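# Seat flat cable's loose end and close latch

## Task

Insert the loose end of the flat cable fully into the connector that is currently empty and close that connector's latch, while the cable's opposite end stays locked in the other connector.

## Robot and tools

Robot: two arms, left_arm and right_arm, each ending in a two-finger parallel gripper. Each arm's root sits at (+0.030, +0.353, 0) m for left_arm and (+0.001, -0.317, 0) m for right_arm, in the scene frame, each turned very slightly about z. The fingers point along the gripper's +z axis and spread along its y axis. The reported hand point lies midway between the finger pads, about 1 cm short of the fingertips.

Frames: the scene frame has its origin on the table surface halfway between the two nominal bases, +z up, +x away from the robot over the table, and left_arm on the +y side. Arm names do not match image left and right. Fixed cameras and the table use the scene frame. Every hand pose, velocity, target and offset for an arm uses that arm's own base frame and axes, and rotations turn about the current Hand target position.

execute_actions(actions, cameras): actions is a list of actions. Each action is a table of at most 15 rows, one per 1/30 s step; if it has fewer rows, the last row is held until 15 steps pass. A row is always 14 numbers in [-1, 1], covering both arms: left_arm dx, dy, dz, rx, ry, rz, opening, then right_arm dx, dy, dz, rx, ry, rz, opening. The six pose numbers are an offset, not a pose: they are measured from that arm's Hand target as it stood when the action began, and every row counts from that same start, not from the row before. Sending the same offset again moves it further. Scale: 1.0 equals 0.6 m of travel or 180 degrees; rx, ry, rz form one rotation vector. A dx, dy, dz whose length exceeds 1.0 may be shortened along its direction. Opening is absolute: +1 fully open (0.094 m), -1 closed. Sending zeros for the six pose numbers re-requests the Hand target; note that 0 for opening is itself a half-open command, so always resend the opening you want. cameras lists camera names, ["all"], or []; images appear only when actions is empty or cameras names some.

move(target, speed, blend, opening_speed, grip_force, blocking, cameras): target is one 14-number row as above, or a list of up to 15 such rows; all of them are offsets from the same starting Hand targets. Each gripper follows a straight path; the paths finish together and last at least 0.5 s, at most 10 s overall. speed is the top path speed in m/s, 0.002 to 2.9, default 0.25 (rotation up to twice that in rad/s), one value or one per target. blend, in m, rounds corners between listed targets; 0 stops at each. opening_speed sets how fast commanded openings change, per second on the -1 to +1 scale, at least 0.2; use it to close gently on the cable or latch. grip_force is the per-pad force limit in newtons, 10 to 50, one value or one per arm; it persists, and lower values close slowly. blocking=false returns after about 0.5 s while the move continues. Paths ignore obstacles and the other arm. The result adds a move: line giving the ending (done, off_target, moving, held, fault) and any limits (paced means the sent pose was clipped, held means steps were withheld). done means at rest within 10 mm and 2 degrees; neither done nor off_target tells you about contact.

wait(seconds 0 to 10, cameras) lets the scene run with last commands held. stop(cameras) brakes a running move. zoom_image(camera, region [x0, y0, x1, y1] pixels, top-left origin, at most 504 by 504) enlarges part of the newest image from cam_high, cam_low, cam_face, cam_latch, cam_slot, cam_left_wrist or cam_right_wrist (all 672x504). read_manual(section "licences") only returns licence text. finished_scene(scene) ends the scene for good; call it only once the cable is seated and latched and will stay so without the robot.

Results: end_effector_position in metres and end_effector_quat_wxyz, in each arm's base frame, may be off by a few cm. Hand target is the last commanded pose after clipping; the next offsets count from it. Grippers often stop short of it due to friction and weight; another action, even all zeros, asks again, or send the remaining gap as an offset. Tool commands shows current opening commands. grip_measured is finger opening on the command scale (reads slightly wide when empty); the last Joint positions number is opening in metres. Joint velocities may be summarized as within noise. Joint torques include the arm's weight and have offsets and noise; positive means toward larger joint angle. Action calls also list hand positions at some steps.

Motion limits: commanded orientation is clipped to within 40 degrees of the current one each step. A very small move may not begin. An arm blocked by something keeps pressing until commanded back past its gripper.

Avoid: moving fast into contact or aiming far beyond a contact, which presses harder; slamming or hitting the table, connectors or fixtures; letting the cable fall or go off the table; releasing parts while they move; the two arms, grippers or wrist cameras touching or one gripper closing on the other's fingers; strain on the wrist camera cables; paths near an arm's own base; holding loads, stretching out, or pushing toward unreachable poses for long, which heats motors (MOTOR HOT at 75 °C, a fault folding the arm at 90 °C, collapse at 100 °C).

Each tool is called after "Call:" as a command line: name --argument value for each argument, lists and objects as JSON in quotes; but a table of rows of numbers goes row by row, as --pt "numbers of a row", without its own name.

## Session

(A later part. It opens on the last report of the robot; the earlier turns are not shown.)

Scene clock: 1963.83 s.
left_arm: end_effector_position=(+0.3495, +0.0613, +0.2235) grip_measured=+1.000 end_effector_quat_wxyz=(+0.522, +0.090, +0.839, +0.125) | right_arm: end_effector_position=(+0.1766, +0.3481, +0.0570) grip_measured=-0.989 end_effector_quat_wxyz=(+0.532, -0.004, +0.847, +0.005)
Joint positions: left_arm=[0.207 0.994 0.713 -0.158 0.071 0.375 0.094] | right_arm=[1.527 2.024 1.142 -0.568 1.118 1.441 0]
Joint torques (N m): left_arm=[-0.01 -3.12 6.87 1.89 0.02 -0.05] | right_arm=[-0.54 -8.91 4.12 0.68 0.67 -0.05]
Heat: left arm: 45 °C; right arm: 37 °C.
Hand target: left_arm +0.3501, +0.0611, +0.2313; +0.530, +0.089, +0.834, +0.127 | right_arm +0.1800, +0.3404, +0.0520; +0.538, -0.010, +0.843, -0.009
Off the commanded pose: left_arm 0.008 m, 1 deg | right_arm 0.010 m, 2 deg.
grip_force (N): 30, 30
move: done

Call:
wait --seconds 0.1 --cameras '["cam_latch","cam_slot","cam_face"]'

Call:
zoom_image --camera "cam_latch" --region '[350, 220, 385, 280]'

Call:
zoom_image --camera "cam_slot" --region '[345, 210, 475, 320]'

Call:
zoom_image --camera "cam_face" --region '[238, 155, 318, 205]'

Scene clock: 1972.47 s.
left_arm: end_effector_position=(+0.3495, +0.0613, +0.2235) grip_measured=+1.000 end_effector_quat_wxyz=(+0.522, +0.090, +0.839, +0.125) | right_arm: end_effector_position=(+0.1766, +0.3481, +0.0570) grip_measured=-0.989 end_effector_quat_wxyz=(+0.532, -0.004, +0.847, +0.005)
Joint positions: left_arm=[0.207 0.994 0.713 -0.158 0.071 0.375 0.094] | right_arm=[1.527 2.024 1.142 -0.568 1.118 1.441 0]
Joint torques (N m): left_arm=[0.01 -3.12 6.91 1.9 0.02 -0.04] | right_arm=[-0.5 -9.01 4.14 0.66 0.68 -0.07]
Heat: left arm: 45 °C; right arm: 37 °C.
Hand target: left_arm +0.3501, +0.0611, +0.2313; +0.530, +0.089, +0.834, +0.127 | right_arm +0.1800, +0.3404, +0.0520; +0.538, -0.010, +0.843, -0.009
Tool commands: left_gripper/opening=+1.0 right_gripper/opening=-1.0
Off the commanded pose: left_arm 0.008 m, 1 deg | right_arm 0.010 m, 2 deg.
grip_force (N): 30, 30
wait: 0.10 s; at rest from the start
Images, in order (width x height): cam_face 672x504, cam_latch 672x504, cam_slot 672x504.

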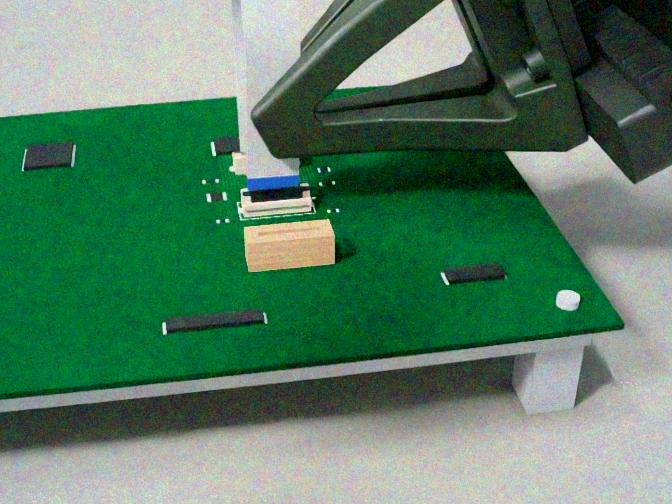

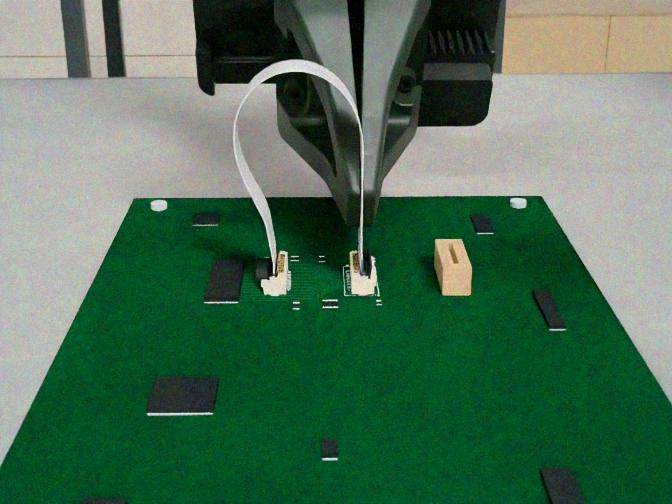

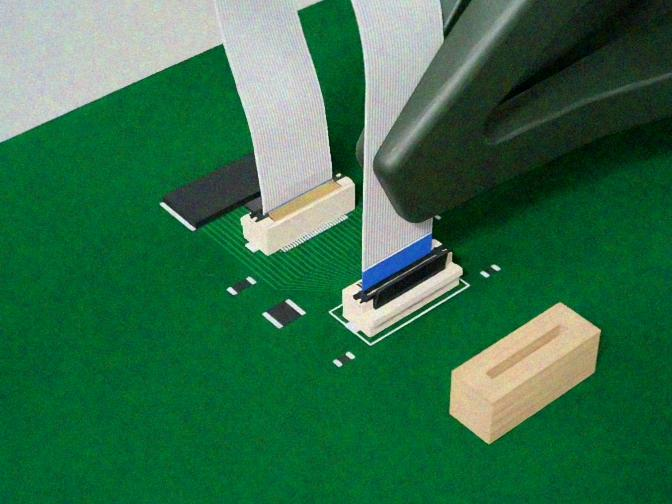

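Scaled by 8.400 from the camera's 672x504 image, which has a finer 960x720 frame.

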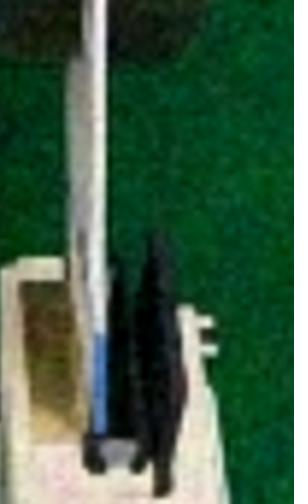

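Scaled by 3.877 from the camera's 672x504 image, which has a finer 960x720 frame.

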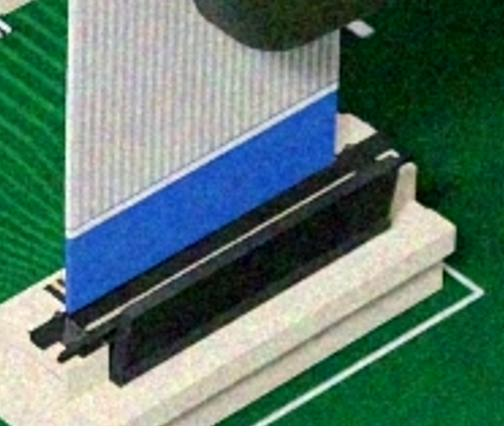

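Scaled by 6.300 from the camera's 672x504 image, which has a finer 960x720 frame.

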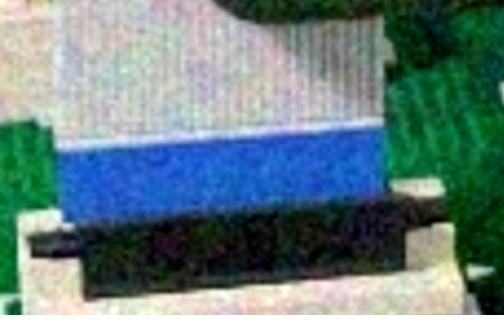

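Call:
execute_actions --actions '[[[0,0,0,0,0,0,1,-0.012,0,0,0,0,0,-1],[0,0,0,0,0,0,1,-0.012,0,0,0,0,0,-1],[0,0,0,0,0,0,1,0,0,0,0,0,0,-1]]]'

Scene clock: 2002.60 s.
left_arm: end_effector_position=(+0.3495, +0.0613, +0.2235) grip_measured=+1.000 end_effector_quat_wxyz=(+0.522, +0.090, +0.839, +0.125) | right_arm: end_effector_position=(+0.1761, +0.3481, +0.0569) grip_measured=-0.989 end_effector_quat_wxyz=(+0.532, -0.005, +0.847, +0.005)
Joint positions: left_arm=[0.207 0.994 0.713 -0.158 0.071 0.375 0.094] | right_arm=[1.528 2.024 1.142 -0.569 1.118 1.441 0]
Joint torques (N m): left_arm=[-0.01 -3.14 6.9 1.89 0.01 -0.04] | right_arm=[-0.84 -8.99 4.18 0.68 0.66 -0.09]
Heat: left arm: 45 °C; right arm: 37 °C.
Hand target: left_arm +0.3501, +0.0611, +0.2313; +0.530, +0.089, +0.834, +0.127 | right_arm +0.1800, +0.3404, +0.0520; +0.538, -0.010, +0.843, -0.009
Off the commanded pose: left_arm 0.008 m, 1 deg | right_arm 0.010 m, 2 deg.
grip_force (N): 30, 30
Step readings (end_effector_position of left_arm | right_arm):
0: (+0.3495, +0.0613, +0.2235) | (+0.1766, +0.3481, +0.0570)
1: (+0.3495, +0.0613, +0.2235) | (+0.1760, +0.3481, +0.0569)
2: (+0.3495, +0.0613, +0.2235) | (+0.1752, +0.3481, +0.0569)
4: (+0.3495, +0.0613, +0.2235) | (+0.1761, +0.3476, +0.0569)
8: (+0.3495, +0.0613, +0.2235) | (+0.1761, +0.3478, +0.0569)
15: (+0.3495, +0.0613, +0.2235) | (+0.1761, +0.3480, +0.0569)

Call:
move --target '[0,0,0,0,0,0,1,0,0.0002,-0.0014,0,0,0,-1]' --speed 0.01 --cameras '["cam_latch","cam_slot","cam_face"]'

Call:
zoom_image --camera "cam_latch" --region '[350, 220, 385, 280]'

Call:
zoom_image --camera "cam_slot" --region '[345, 210, 475, 320]'

Call:
zoom_image --camera "cam_face" --region '[238, 155, 318, 205]'

Scene clock: 2023.97 s.
left_arm: end_effector_position=(+0.3495, +0.0613, +0.2235) grip_measured=+1.000 end_effector_quat_wxyz=(+0.522, +0.090, +0.839, +0.125) | right_arm: end_effector_position=(+0.1762, +0.3483, +0.0570) grip_measured=-0.989 end_effector_quat_wxyz=(+0.532, -0.005, +0.847, +0.006)
Joint positions: left_arm=[0.207 0.994 0.713 -0.158 0.071 0.375 0.094] | right_arm=[1.528 2.024 1.142 -0.568 1.118 1.441 0]
Joint torques (N m): left_arm=[-0.02 -3.12 6.91 1.89 0.02 -0.05] | right_arm=[-0.68 -8.7 4.11 0.68 0.66 -0.05]
Heat: left arm: 45 °C; right arm: 37 °C.
Hand target: left_arm +0.3501, +0.0611, +0.2313; +0.530, +0.089, +0.834, +0.127 | right_arm +0.1800, +0.3405, +0.0511; +0.538, -0.010, +0.843, -0.009
Off the commanded pose: left_arm 0.008 m, 1 deg | right_arm 0.011 m, 2 deg.
grip_force (N): 30, 30
move: off_target (right_arm)
Images, in order (width x height): cam_face 672x504, cam_latch 672x504, cam_slot 672x504.

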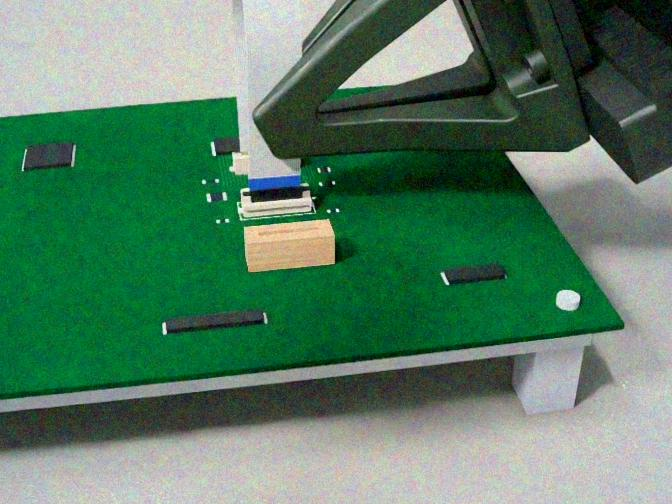

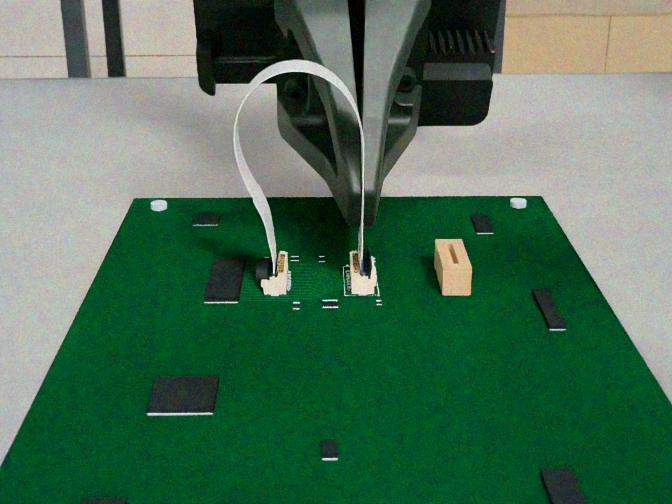

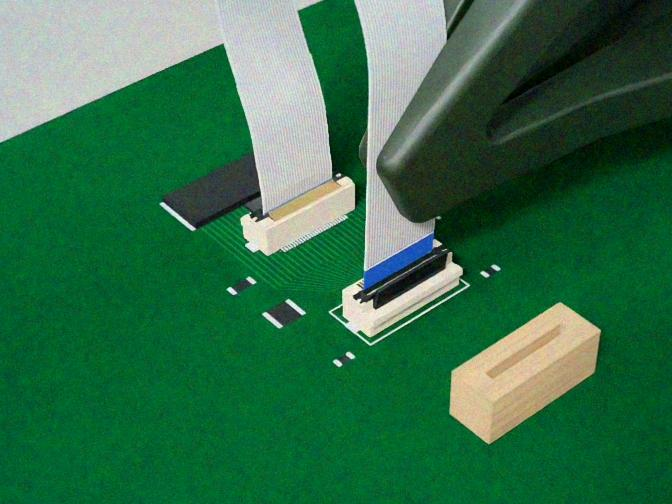

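Scaled by 8.400 from the camera's 672x504 image, which has a finer 960x720 frame.

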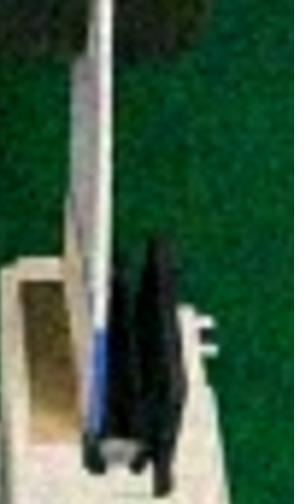

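Scaled by 3.877 from the camera's 672x504 image, which has a finer 960x720 frame.

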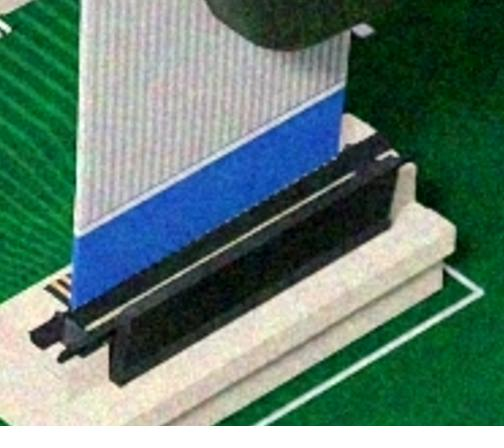

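Scaled by 6.300 from the camera's 672x504 image, which has a finer 960x720 frame.

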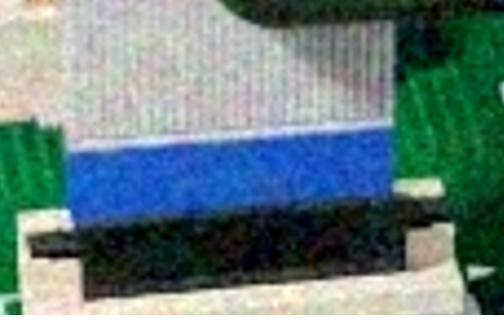

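Call:
execute_actions --actions '[[[0,0,0,0,0,0,1,0,0.016,0.011,0,0,0,-1],[0,0,0,0,0,0,1,0,0.016,0.011,0,0,0,-1],[0,0,0,0,0,0,1,0,0,0,0,0,0,-1]]]'

Scene clock: 2046.27 s.
left_arm: end_effector_position=(+0.3495, +0.0613, +0.2235) grip_measured=+1.000 end_effector_quat_wxyz=(+0.522, +0.090, +0.839, +0.125) | right_arm: end_effector_position=(+0.1762, +0.3490, +0.0573) grip_measured=-0.989 end_effector_quat_wxyz=(+0.532, -0.005, +0.847, +0.006)
Joint positions: left_arm=[0.207 0.994 0.713 -0.158 0.071 0.375 0.094] | right_arm=[1.528 2.024 1.144 -0.566 1.118 1.439 0]
Joint torques (N m): left_arm=[0.01 -3.14 6.89 1.89 0.02 -0.04] | right_arm=[-0.7 -8.73 4.03 0.62 0.69 -0.07]
Heat: left arm: 45 °C; right arm: 37 °C.
Hand target: left_arm +0.3501, +0.0611, +0.2313; +0.530, +0.089, +0.834, +0.127 | right_arm +0.1800, +0.3405, +0.0512; +0.538, -0.010, +0.843, -0.009
Off the commanded pose: left_arm 0.008 m, 1 deg | right_arm 0.011 m, 2 deg.
grip_force (N): 30, 30
Step readings (end_effector_position of left_arm | right_arm):
0: (+0.3495, +0.0613, +0.2235) | (+0.1762, +0.3483, +0.0570)
1: (+0.3495, +0.0613, +0.2235) | (+0.1762, +0.3483, +0.0570)
2: (+0.3495, +0.0613, +0.2235) | (+0.1762, +0.3482, +0.0572)
4: (+0.3495, +0.0613, +0.2235) | (+0.1762, +0.3485, +0.0573)
8: (+0.3495, +0.0613, +0.2235) | (+0.1762, +0.3488, +0.0573)
15: (+0.3495, +0.0613, +0.2235) | (+0.1762, +0.3489, +0.0573)

Call:
execute_actions --actions '[[[0,0,0,0,0,0,1,0,0.015,0.011,0,0,0,-1],[0,0,0,0,0,0,1,0,0.015,0.011,0,0,0,-1],[0,0,0,0,0,0,1,0,0,0,0,0,0,-1]]]' --cameras '["cam_latch","cam_slot","cam_face"]'

Call:
zoom_image --camera "cam_latch" --region '[350, 220, 385, 280]'

Call:
zoom_image --camera "cam_slot" --region '[345, 210, 475, 320]'

Call:
zoom_image --camera "cam_face" --region '[238, 155, 318, 205]'

Scene clock: 2057.50 s.
left_arm: end_effector_position=(+0.3495, +0.0613, +0.2235) grip_measured=+1.000 end_effector_quat_wxyz=(+0.522, +0.090, +0.839, +0.125) | right_arm: end_effector_position=(+0.1762, +0.3490, +0.0573) grip_measured=-0.989 end_effector_quat_wxyz=(+0.532, -0.005, +0.847, +0.006)
Joint positions: left_arm=[0.207 0.994 0.713 -0.158 0.071 0.375 0.094] | right_arm=[1.528 2.024 1.144 -0.566 1.118 1.439 0]
Joint torques (N m): left_arm=[-0.01 -3.14 6.89 1.89 0.02 -0.04] | right_arm=[-0.83 -8.73 4.01 0.67 0.68 -0.03]
Heat: left arm: 45 °C; right arm: 37 °C.
Hand target: left_arm +0.3501, +0.0611, +0.2313; +0.530, +0.089, +0.834, +0.127 | right_arm +0.1800, +0.3405, +0.0512; +0.538, -0.010, +0.843, -0.009
Off the commanded pose: left_arm 0.008 m, 1 deg | right_arm 0.011 m, 2 deg.
grip_force (N): 30, 30
Step readings (end_effector_position of left_arm | right_arm):
0: (+0.3495, +0.0613, +0.2235) | (+0.1762, +0.3490, +0.0573)
1: (+0.3495, +0.0613, +0.2235) | (+0.1762, +0.3489, +0.0573)
2: (+0.3495, +0.0613, +0.2235) | (+0.1762, +0.3486, +0.0573)
4: (+0.3495, +0.0613, +0.2235) | (+0.1762, +0.3486, +0.0573)
8: (+0.3495, +0.0613, +0.2235) | (+0.1762, +0.3488, +0.0573)
15: (+0.3495, +0.0613, +0.2235) | (+0.1762, +0.3489, +0.0573)
Images, in order (width x height): cam_face 672x504, cam_latch 672x504, cam_slot 672x504.

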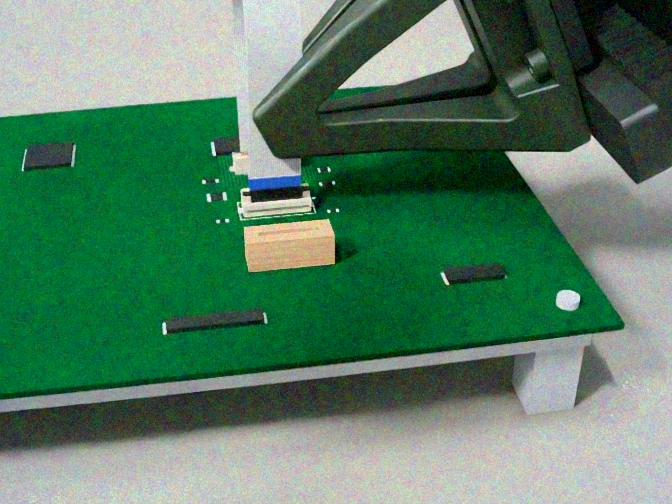

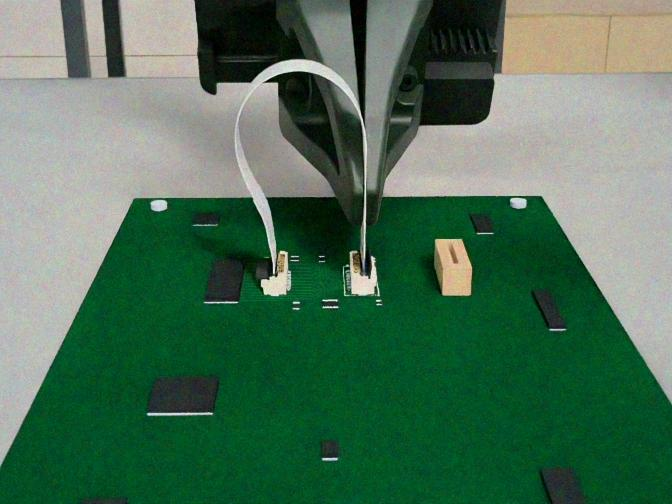

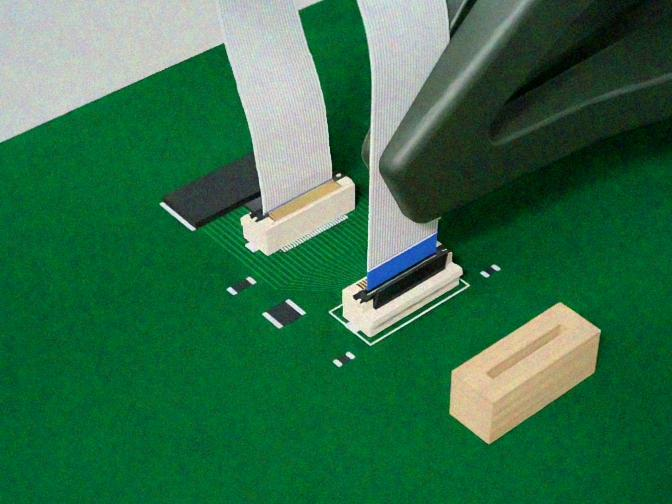

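Scaled by 8.400 from the camera's 672x504 image, which has a finer 960x720 frame.

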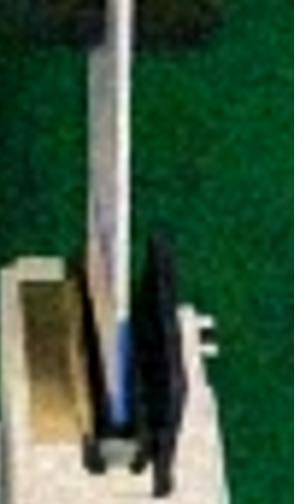

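Scaled by 3.877 from the camera's 672x504 image, which has a finer 960x720 frame.

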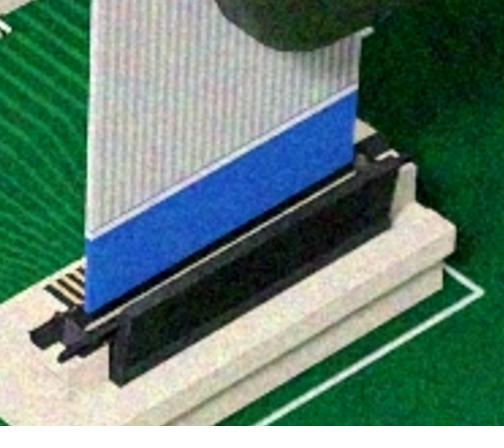

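Scaled by 6.300 from the camera's 672x504 image, which has a finer 960x720 frame.

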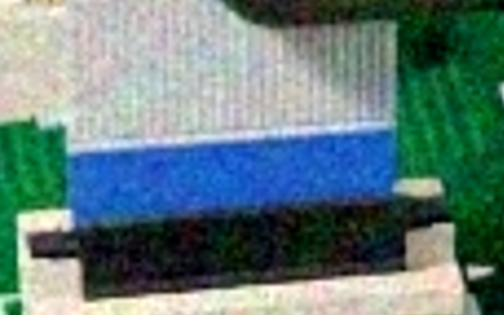

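Call:
execute_actions --actions '[[[0,0,0,0,0,0,1,0,0.001,-0.007,0,0,0,-1],[0,0,0,0,0,0,1,0,0.001,-0.007,0,0,0,-1],[0,0,0,0,0,0,1,0,0,0,0,0,0,-1]]]'

Scene clock: 2066.03 s.
left_arm: end_effector_position=(+0.3495, +0.0613, +0.2235) grip_measured=+1.000 end_effector_quat_wxyz=(+0.522, +0.090, +0.839, +0.125) | right_arm: end_effector_position=(+0.1762, +0.3484, +0.0565) grip_measured=-0.989 end_effector_quat_wxyz=(+0.532, -0.005, +0.847, +0.007)
Joint positions: left_arm=[0.207 0.994 0.713 -0.158 0.071 0.375 0.094] | right_arm=[1.528 2.024 1.139 -0.561 1.118 1.439 0]
Joint torques (N m): left_arm=[-0.01 -3.14 6.91 1.89 0.02 -0.04] | right_arm=[-0.81 -8.8 4.45 0.56 0.66 -0.06]
Heat: left arm: 45 °C; right arm: 37 °C.
Hand target: left_arm +0.3501, +0.0611, +0.2313; +0.530, +0.089, +0.834, +0.127 | right_arm +0.1800, +0.3404, +0.0511; +0.538, -0.010, +0.843, -0.009
Off the commanded pose: left_arm 0.008 m, 1 deg | right_arm 0.010 m, 2 deg.
grip_force (N): 30, 30
Step readings (end_effector_position of left_arm | right_arm):
0: (+0.3495, +0.0613, +0.2235) | (+0.1762, +0.3490, +0.0573)
1: (+0.3495, +0.0613, +0.2235) | (+0.1762, +0.3490, +0.0571)
2: (+0.3495, +0.0613, +0.2235) | (+0.1762, +0.3490, +0.0569)
4: (+0.3495, +0.0613, +0.2235) | (+0.1762, +0.3486, +0.0566)
8: (+0.3495, +0.0613, +0.2235) | (+0.1762, +0.3484, +0.0565)
15: (+0.3495, +0.0613, +0.2235) | (+0.1762, +0.3484, +0.0565)

Call:
wait --seconds 0.1 --cameras '["cam_latch","cam_slot","cam_face"]'

Call:
zoom_image --camera "cam_latch" --region '[350, 220, 385, 280]'

Call:
zoom_image --camera "cam_slot" --region '[345, 210, 475, 320]'

Call:
zoom_image --camera "cam_face" --region '[238, 155, 318, 205]'

Scene clock: 2071.33 s.
left_arm: end_effector_position=(+0.3495, +0.0613, +0.2235) grip_measured=+1.000 end_effector_quat_wxyz=(+0.522, +0.090, +0.839, +0.125) | right_arm: end_effector_position=(+0.1762, +0.3484, +0.0565) grip_measured=-0.989 end_effector_quat_wxyz=(+0.532, -0.005, +0.847, +0.007)
Joint positions: left_arm=[0.207 0.994 0.713 -0.158 0.071 0.375 0.094] | right_arm=[1.528 2.024 1.139 -0.561 1.118 1.439 0]
Joint torques (N m): left_arm=[-0.02 -3.14 6.9 1.89 0.02 -0.04] | right_arm=[-0.57 -8.69 4.16 0.61 0.67 -0.03]
Heat: left arm: 45 °C; right arm: 37 °C.
Hand target: left_arm +0.3501, +0.0611, +0.2313; +0.530, +0.089, +0.834, +0.127 | right_arm +0.1800, +0.3404, +0.0511; +0.538, -0.010, +0.843, -0.009
Tool commands: left_gripper/opening=+1.0 right_gripper/opening=-1.0
Off the commanded pose: left_arm 0.008 m, 1 deg | right_arm 0.010 m, 2 deg.
grip_force (N): 30, 30
wait: 0.10 s; at rest from the start
Images, in order (width x height): cam_face 672x504, cam_latch 672x504, cam_slot 672x504.

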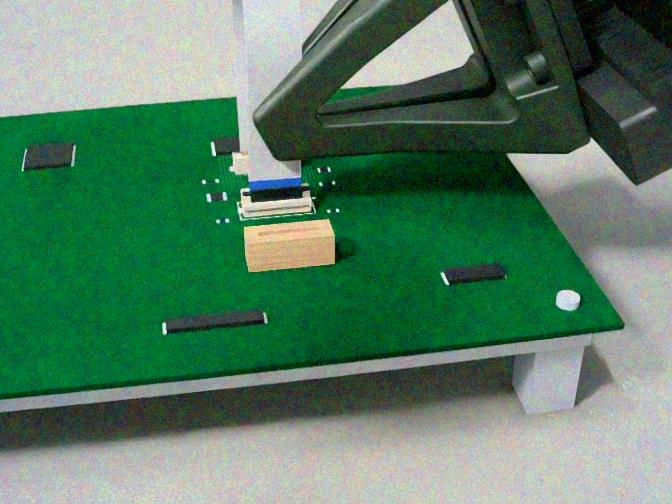

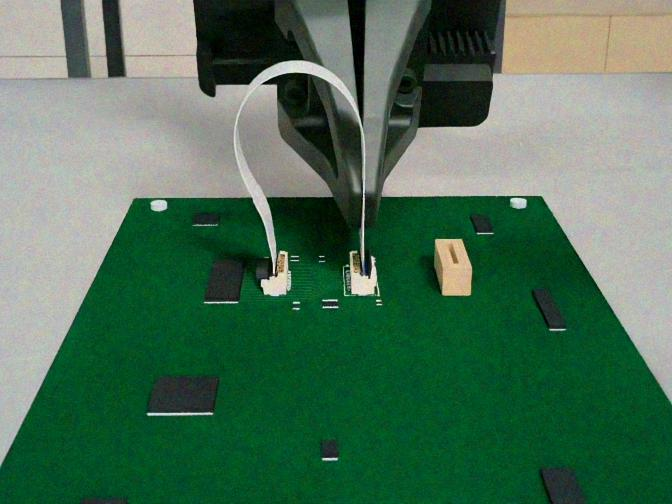

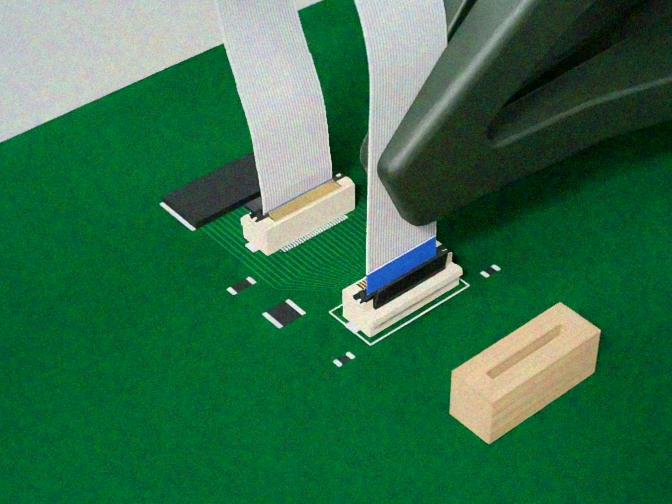

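Scaled by 8.400 from the camera's 672x504 image, which has a finer 960x720 frame.

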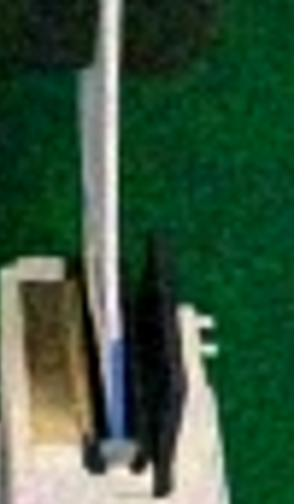

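Scaled by 3.877 from the camera's 672x504 image, which has a finer 960x720 frame.

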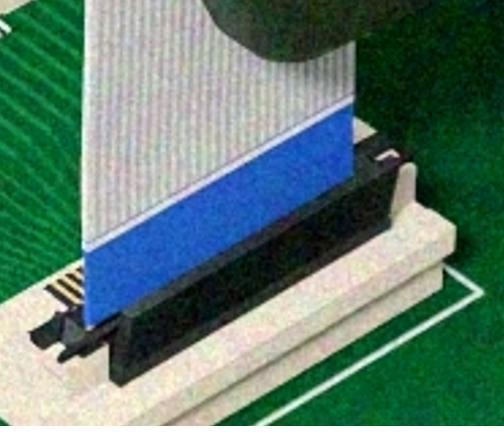

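Scaled by 6.300 from the camera's 672x504 image, which has a finer 960x720 frame.

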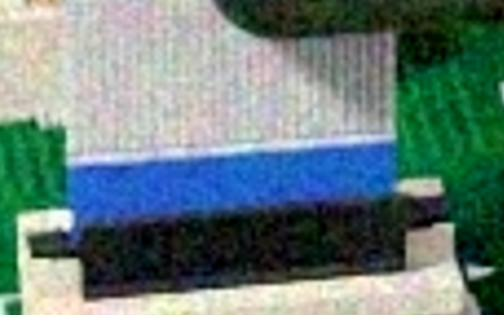

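Call:
zoom_image --camera "cam_slot" --region '[350, 240, 410, 300]'

Call:
zoom_image --camera "cam_slot" --region '[410, 215, 470, 275]'

Call:
zoom_image --camera "cam_latch" --region '[350, 250, 380, 285]'

Scaled by 8.400 from the camera's 672x504 image, which has a finer 960x720 frame.

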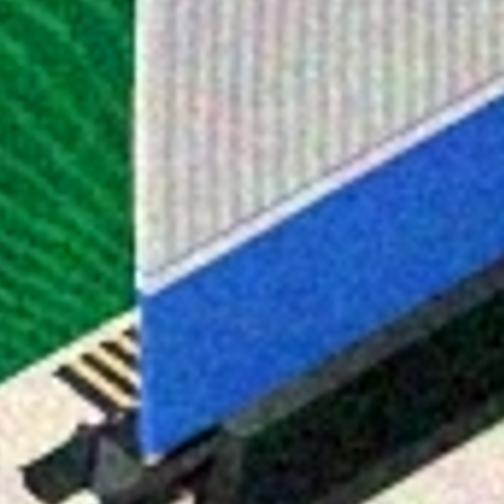

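Scaled by 8.400 from the camera's 672x504 image, which has a finer 960x720 frame.

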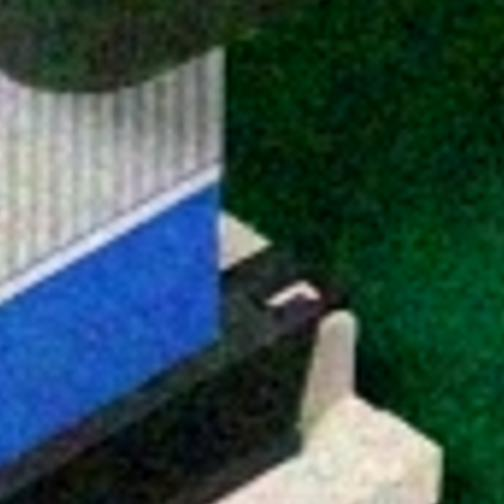

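Scaled by 14.400 from the camera's 672x504 image, which has a finer 960x720 frame.

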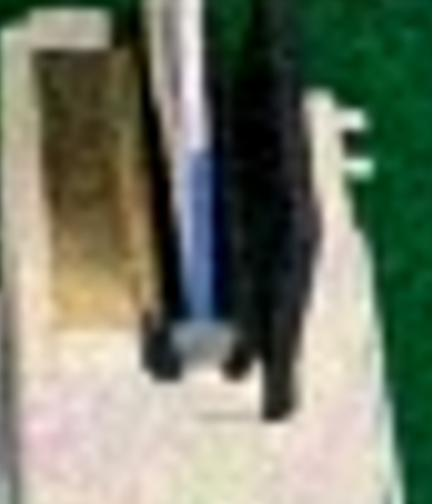

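Call:
execute_actions --actions '[[[0,0,0,0,0,0,1,0,0,-0.0004,0,0,0,-1],[0,0,0,0,0,0,1,0,0,-0.0008,0,0,0,-1],[0,0,0,0,0,0,1,0,0,-0.0012,0,0,0,-1]],[[0,0,0,0,0,0,1,0,0.001,-0.006,0,0,0,-1],[0,0,0,0,0,0,1,0,0.001,-0.006,0,0,0,-1],[0,0,0,0,0,0,1,0,0,0,0,0,0,-1]]]' --cameras '["cam_latch","cam_slot","cam_face"]'

Call:
zoom_image --camera "cam_latch" --region '[350, 220, 385, 280]'

Call:
zoom_image --camera "cam_slot" --region '[345, 210, 475, 320]'

Call:
zoom_image --camera "cam_face" --region '[238, 155, 318, 205]'

Scene clock: 2144.83 s.
left_arm: end_effector_position=(+0.3495, +0.0613, +0.2235) grip_measured=+1.000 end_effector_quat_wxyz=(+0.522, +0.090, +0.839, +0.125) | right_arm: end_effector_position=(+0.1762, +0.3489, +0.0566) grip_measured=-0.989 end_effector_quat_wxyz=(+0.532, -0.004, +0.847, +0.008)
Joint positions: left_arm=[0.207 0.994 0.713 -0.158 0.071 0.375 0.094] | right_arm=[1.528 2.024 1.139 -0.558 1.118 1.439 0]
Joint torques (N m): left_arm=[-0.01 -3.12 6.89 1.89 0.03 -0.04] | right_arm=[-0.61 -8.57 4.14 0.63 0.67 -0.05]
Heat: left arm: 45 °C; right arm: 37 °C.
Hand target: left_arm +0.3501, +0.0611, +0.2313; +0.530, +0.089, +0.834, +0.127 | right_arm +0.1800, +0.3404, +0.0504; +0.538, -0.010, +0.843, -0.009
Off the commanded pose: left_arm 0.008 m, 1 deg | right_arm 0.011 m, 2 deg.
grip_force (N): 30, 30
Step readings (end_effector_position of left_arm | right_arm):
0: (+0.3495, +0.0613, +0.2235) | (+0.1762, +0.3484, +0.0565)
1: (+0.3495, +0.0613, +0.2235) | (+0.1762, +0.3484, +0.0565)
2: (+0.3495, +0.0613, +0.2235) | (+0.1762, +0.3484, +0.0565)
4: (+0.3495, +0.0613, +0.2235) | (+0.1762, +0.3484, +0.0565)
8: (+0.3495, +0.0613, +0.2235) | (+0.1762, +0.3484, +0.0565)
15: (+0.3495, +0.0613, +0.2235) | (+0.1762, +0.3484, +0.0565)
16: (+0.3495, +0.0613, +0.2235) | (+0.1762, +0.3486, +0.0565)
17: (+0.3495, +0.0613, +0.2235) | (+0.1762, +0.3488, +0.0565)
19: (+0.3495, +0.0613, +0.2235) | (+0.1762, +0.3489, +0.0566)
23: (+0.3495, +0.0613, +0.2235) | (+0.1762, +0.3489, +0.0566)
30: (+0.3495, +0.0613, +0.2235) | (+0.1762, +0.3489, +0.0566)
Images, in order (width x height): cam_face 672x504, cam_latch 672x504, cam_slot 672x504.

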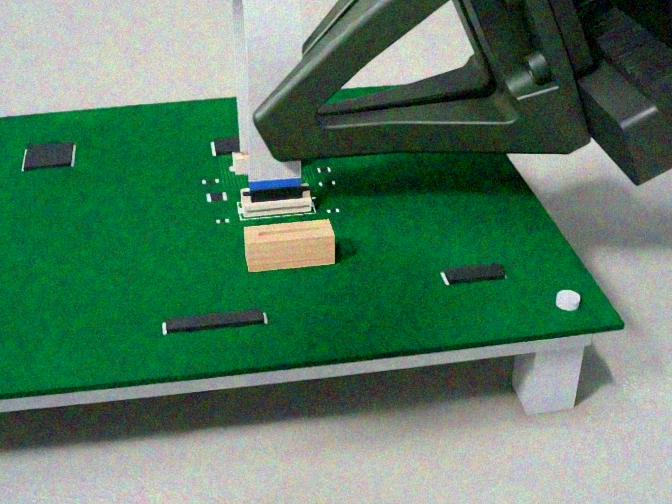

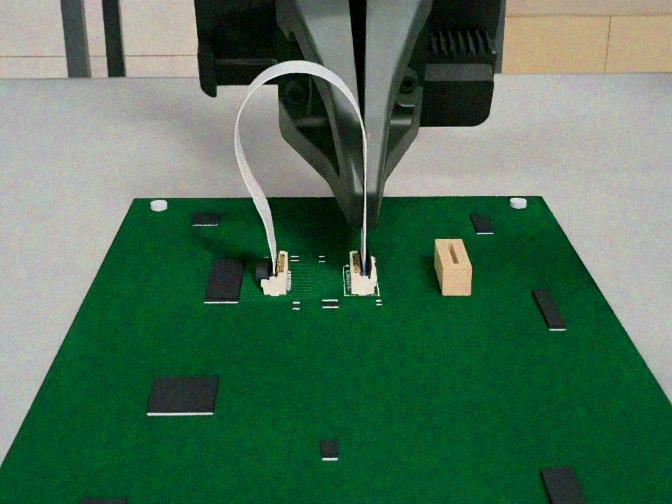

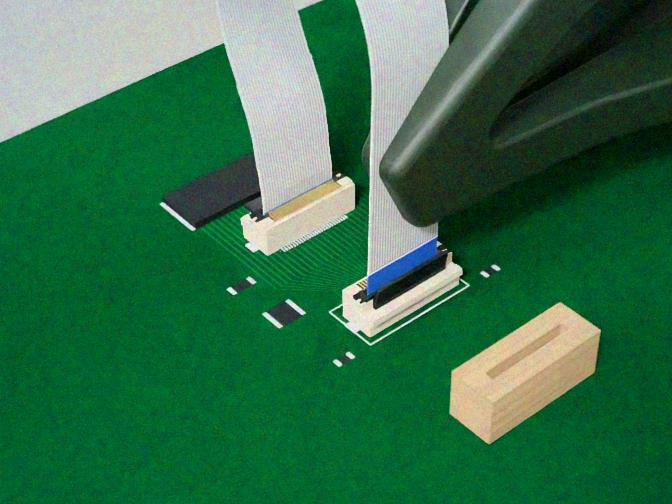

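Scaled by 8.400 from the camera's 672x504 image, which has a finer 960x720 frame.

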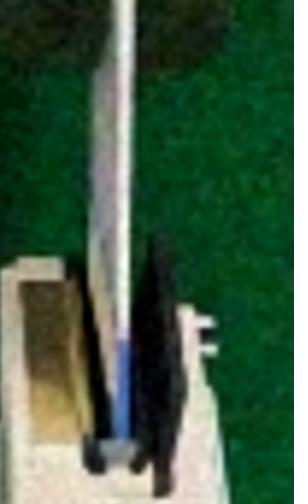

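Scaled by 3.877 from the camera's 672x504 image, which has a finer 960x720 frame.

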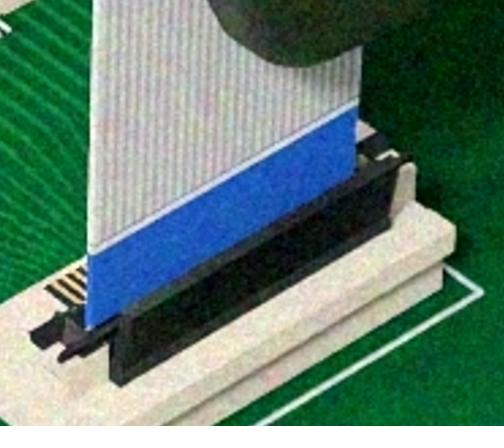

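Scaled by 6.300 from the camera's 672x504 image, which has a finer 960x720 frame.

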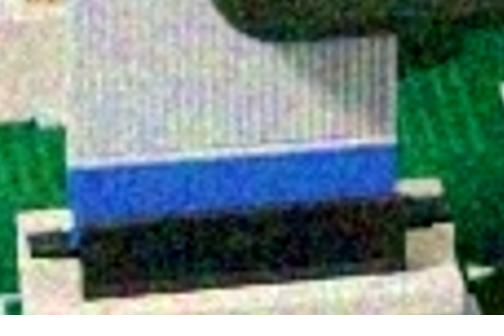

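Call:
execute_actions --actions '[[[0,0,0,0,0,0,1,0,0,-0.009,0,0,0,-1],[0,0,0,0,0,0,1,0,0,-0.009,0,0,0,-1],[0,0,0,0,0,0,1,0,0,0,0,0,0,-1]]]'

Scene clock: 2149.73 s.
left_arm: end_effector_position=(+0.3495, +0.0613, +0.2235) grip_measured=+1.000 end_effector_quat_wxyz=(+0.522, +0.090, +0.839, +0.125) | right_arm: end_effector_position=(+0.1763, +0.3488, +0.0561) grip_measured=-0.989 end_effector_quat_wxyz=(+0.532, -0.003, +0.846, +0.009)
Joint positions: left_arm=[0.207 0.994 0.713 -0.158 0.071 0.375 0.094] | right_arm=[1.528 2.024 1.137 -0.553 1.119 1.439 0]
Joint torques (N m): left_arm=[0.01 -3.14 6.9 1.89 0.02 -0.04] | right_arm=[-0.75 -8.81 4.55 0.51 0.64 -0.05]
Heat: left arm: 45 °C; right arm: 37 °C.
Hand target: left_arm +0.3501, +0.0611, +0.2313; +0.530, +0.089, +0.834, +0.127 | right_arm +0.1800, +0.3406, +0.0505; +0.538, -0.010, +0.843, -0.009
Off the commanded pose: left_arm 0.008 m, 1 deg | right_arm 0.011 m, 2 deg.
grip_force (N): 30, 30
Step readings (end_effector_position of left_arm | right_arm):
0: (+0.3495, +0.0613, +0.2235) | (+0.1762, +0.3489, +0.0566)
1: (+0.3495, +0.0613, +0.2235) | (+0.1762, +0.3489, +0.0563)
2: (+0.3495, +0.0613, +0.2235) | (+0.1762, +0.3489, +0.0560)
4: (+0.3495, +0.0613, +0.2235) | (+0.1763, +0.3488, +0.0561)
8: (+0.3495, +0.0613, +0.2235) | (+0.1763, +0.3488, +0.0561)
15: (+0.3495, +0.0613, +0.2235) | (+0.1763, +0.3488, +0.0561)

Call:
execute_actions --actions '[[[0,0,0,0,0,0,1,0,0,-0.01,0,0,0,-1],[0,0,0,0,0,0,1,0,0,-0.01,0,0,0,-1],[0,0,0,0,0,0,1,0,0,0,0,0,0,-1]],[[0,0,0,0,0,0,1,0,0,-0.01,0,0,0,-1],[0,0,0,0,0,0,1,0,0,-0.01,0,0,0,-1],[0,0,0,0,0,0,1,0,0,0,0,0,0,-1]]]' --cameras '["cam_latch","cam_slot","cam_face"]'

Call:
zoom_image --camera "cam_latch" --region '[350, 220, 385, 280]'

Call:
zoom_image --camera "cam_slot" --region '[345, 210, 475, 320]'

Call:
zoom_image --camera "cam_face" --region '[238, 155, 318, 205]'

Scene clock: 2164.40 s.
left_arm: end_effector_position=(+0.3495, +0.0613, +0.2235) grip_measured=+1.000 end_effector_quat_wxyz=(+0.522, +0.090, +0.839, +0.125) | right_arm: end_effector_position=(+0.1763, +0.3496, +0.0562) grip_measured=-0.989 end_effector_quat_wxyz=(+0.532, -0.002, +0.846, +0.011)
Joint positions: left_arm=[0.207 0.994 0.713 -0.158 0.071 0.375 0.094] | right_arm=[1.528 2.024 1.137 -0.548 1.119 1.439 0]
Joint torques (N m): left_arm=[0.01 -3.12 6.89 1.89 0.01 -0.04] | right_arm=[-0.73 -8.85 4.41 0.56 0.66 -0.03]
Heat: left arm: 45 °C; right arm: 37 °C.
Hand target: left_arm +0.3501, +0.0611, +0.2313; +0.530, +0.089, +0.834, +0.127 | right_arm +0.1800, +0.3406, +0.0505; +0.538, -0.010, +0.843, -0.009
Off the commanded pose: left_arm 0.008 m, 1 deg | right_arm 0.011 m, 3 deg.
grip_force (N): 30, 30
Step readings (end_effector_position of left_arm | right_arm):
0: (+0.3495, +0.0613, +0.2235) | (+0.1763, +0.3488, +0.0561)
1: (+0.3495, +0.0613, +0.2235) | (+0.1763, +0.3489, +0.0561)
2: (+0.3495, +0.0613, +0.2235) | (+0.1763, +0.3492, +0.0562)
4: (+0.3495, +0.0613, +0.2235) | (+0.1763, +0.3493, +0.0562)
8: (+0.3495, +0.0613, +0.2235) | (+0.1763, +0.3493, +0.0562)
15: (+0.3495, +0.0613, +0.2235) | (+0.1763, +0.3493, +0.0562)
16: (+0.3495, +0.0613, +0.2235) | (+0.1763, +0.3493, +0.0562)
17: (+0.3495, +0.0613, +0.2235) | (+0.1763, +0.3495, +0.0562)
19: (+0.3495, +0.0613, +0.2235) | (+0.1763, +0.3496, +0.0562)
23: (+0.3495, +0.0613, +0.2235) | (+0.1763, +0.3496, +0.0562)
30: (+0.3495, +0.0613, +0.2235) | (+0.1763, +0.3496, +0.0562)
Images, in order (width x height): cam_face 672x504, cam_latch 672x504, cam_slot 672x504.

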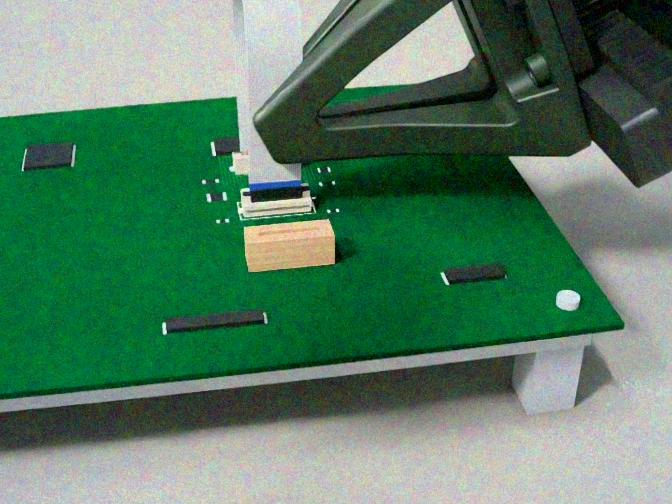

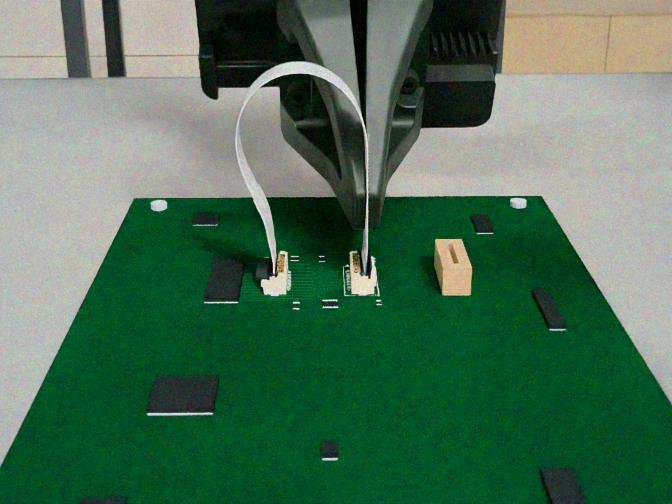

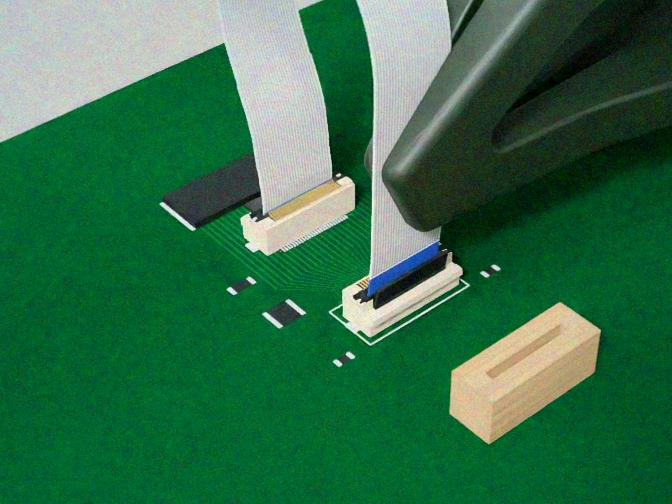

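Scaled by 8.400 from the camera's 672x504 image, which has a finer 960x720 frame.

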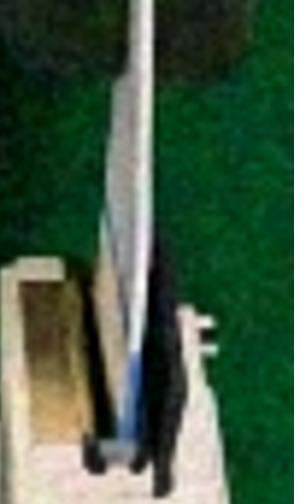

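Scaled by 3.877 from the camera's 672x504 image, which has a finer 960x720 frame.

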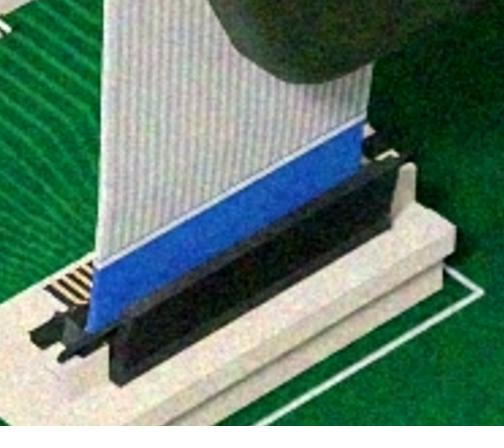

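Scaled by 6.300 from the camera's 672x504 image, which has a finer 960x720 frame.

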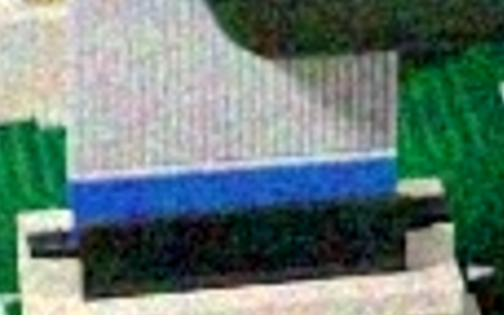

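Call:
execute_actions --actions '[[[0,0,0,0,0,0,1,0,-0.006,-0.006,0,0,0,-1],[0,0,0,0,0,0,1,0,-0.006,-0.006,0,0,0,-1],[0,0,0,0,0,0,1,0,0,0,0,0,0,-1]]]'

Scene clock: 2172.73 s.
left_arm: end_effector_position=(+0.3495, +0.0613, +0.2235) grip_measured=+1.000 end_effector_quat_wxyz=(+0.522, +0.090, +0.839, +0.125) | right_arm: end_effector_position=(+0.1766, +0.3477, +0.0558) grip_measured=-0.989 end_effector_quat_wxyz=(+0.535, -0.003, +0.845, +0.009)
Joint positions: left_arm=[0.207 0.994 0.713 -0.158 0.071 0.375 0.094] | right_arm=[1.529 2.024 1.129 -0.545 1.126 1.439 0]
Joint torques (N m): left_arm=[-0.01 -3.15 6.89 1.89 0.02 -0.04] | right_arm=[-0.84 -8.65 5.15 0.49 0.57 -0.05]
Heat: left arm: 45 °C; right arm: 37 °C.
Hand target: left_arm +0.3501, +0.0611, +0.2313; +0.530, +0.089, +0.834, +0.127 | right_arm +0.1801, +0.3404, +0.0505; +0.538, -0.010, +0.843, -0.009
Off the commanded pose: left_arm 0.008 m, 1 deg | right_arm 0.010 m, 2 deg.
grip_force (N): 30, 30
Step readings (end_effector_position of left_arm | right_arm):
0: (+0.3495, +0.0613, +0.2235) | (+0.1763, +0.3496, +0.0562)
1: (+0.3495, +0.0613, +0.2235) | (+0.1763, +0.3491, +0.0557)
2: (+0.3495, +0.0613, +0.2235) | (+0.1765, +0.3484, +0.0556)
4: (+0.3495, +0.0613, +0.2235) | (+0.1766, +0.3477, +0.0558)
8: (+0.3495, +0.0613, +0.2235) | (+0.1766, +0.3477, +0.0558)
15: (+0.3495, +0.0613, +0.2235) | (+0.1766, +0.3477, +0.0558)


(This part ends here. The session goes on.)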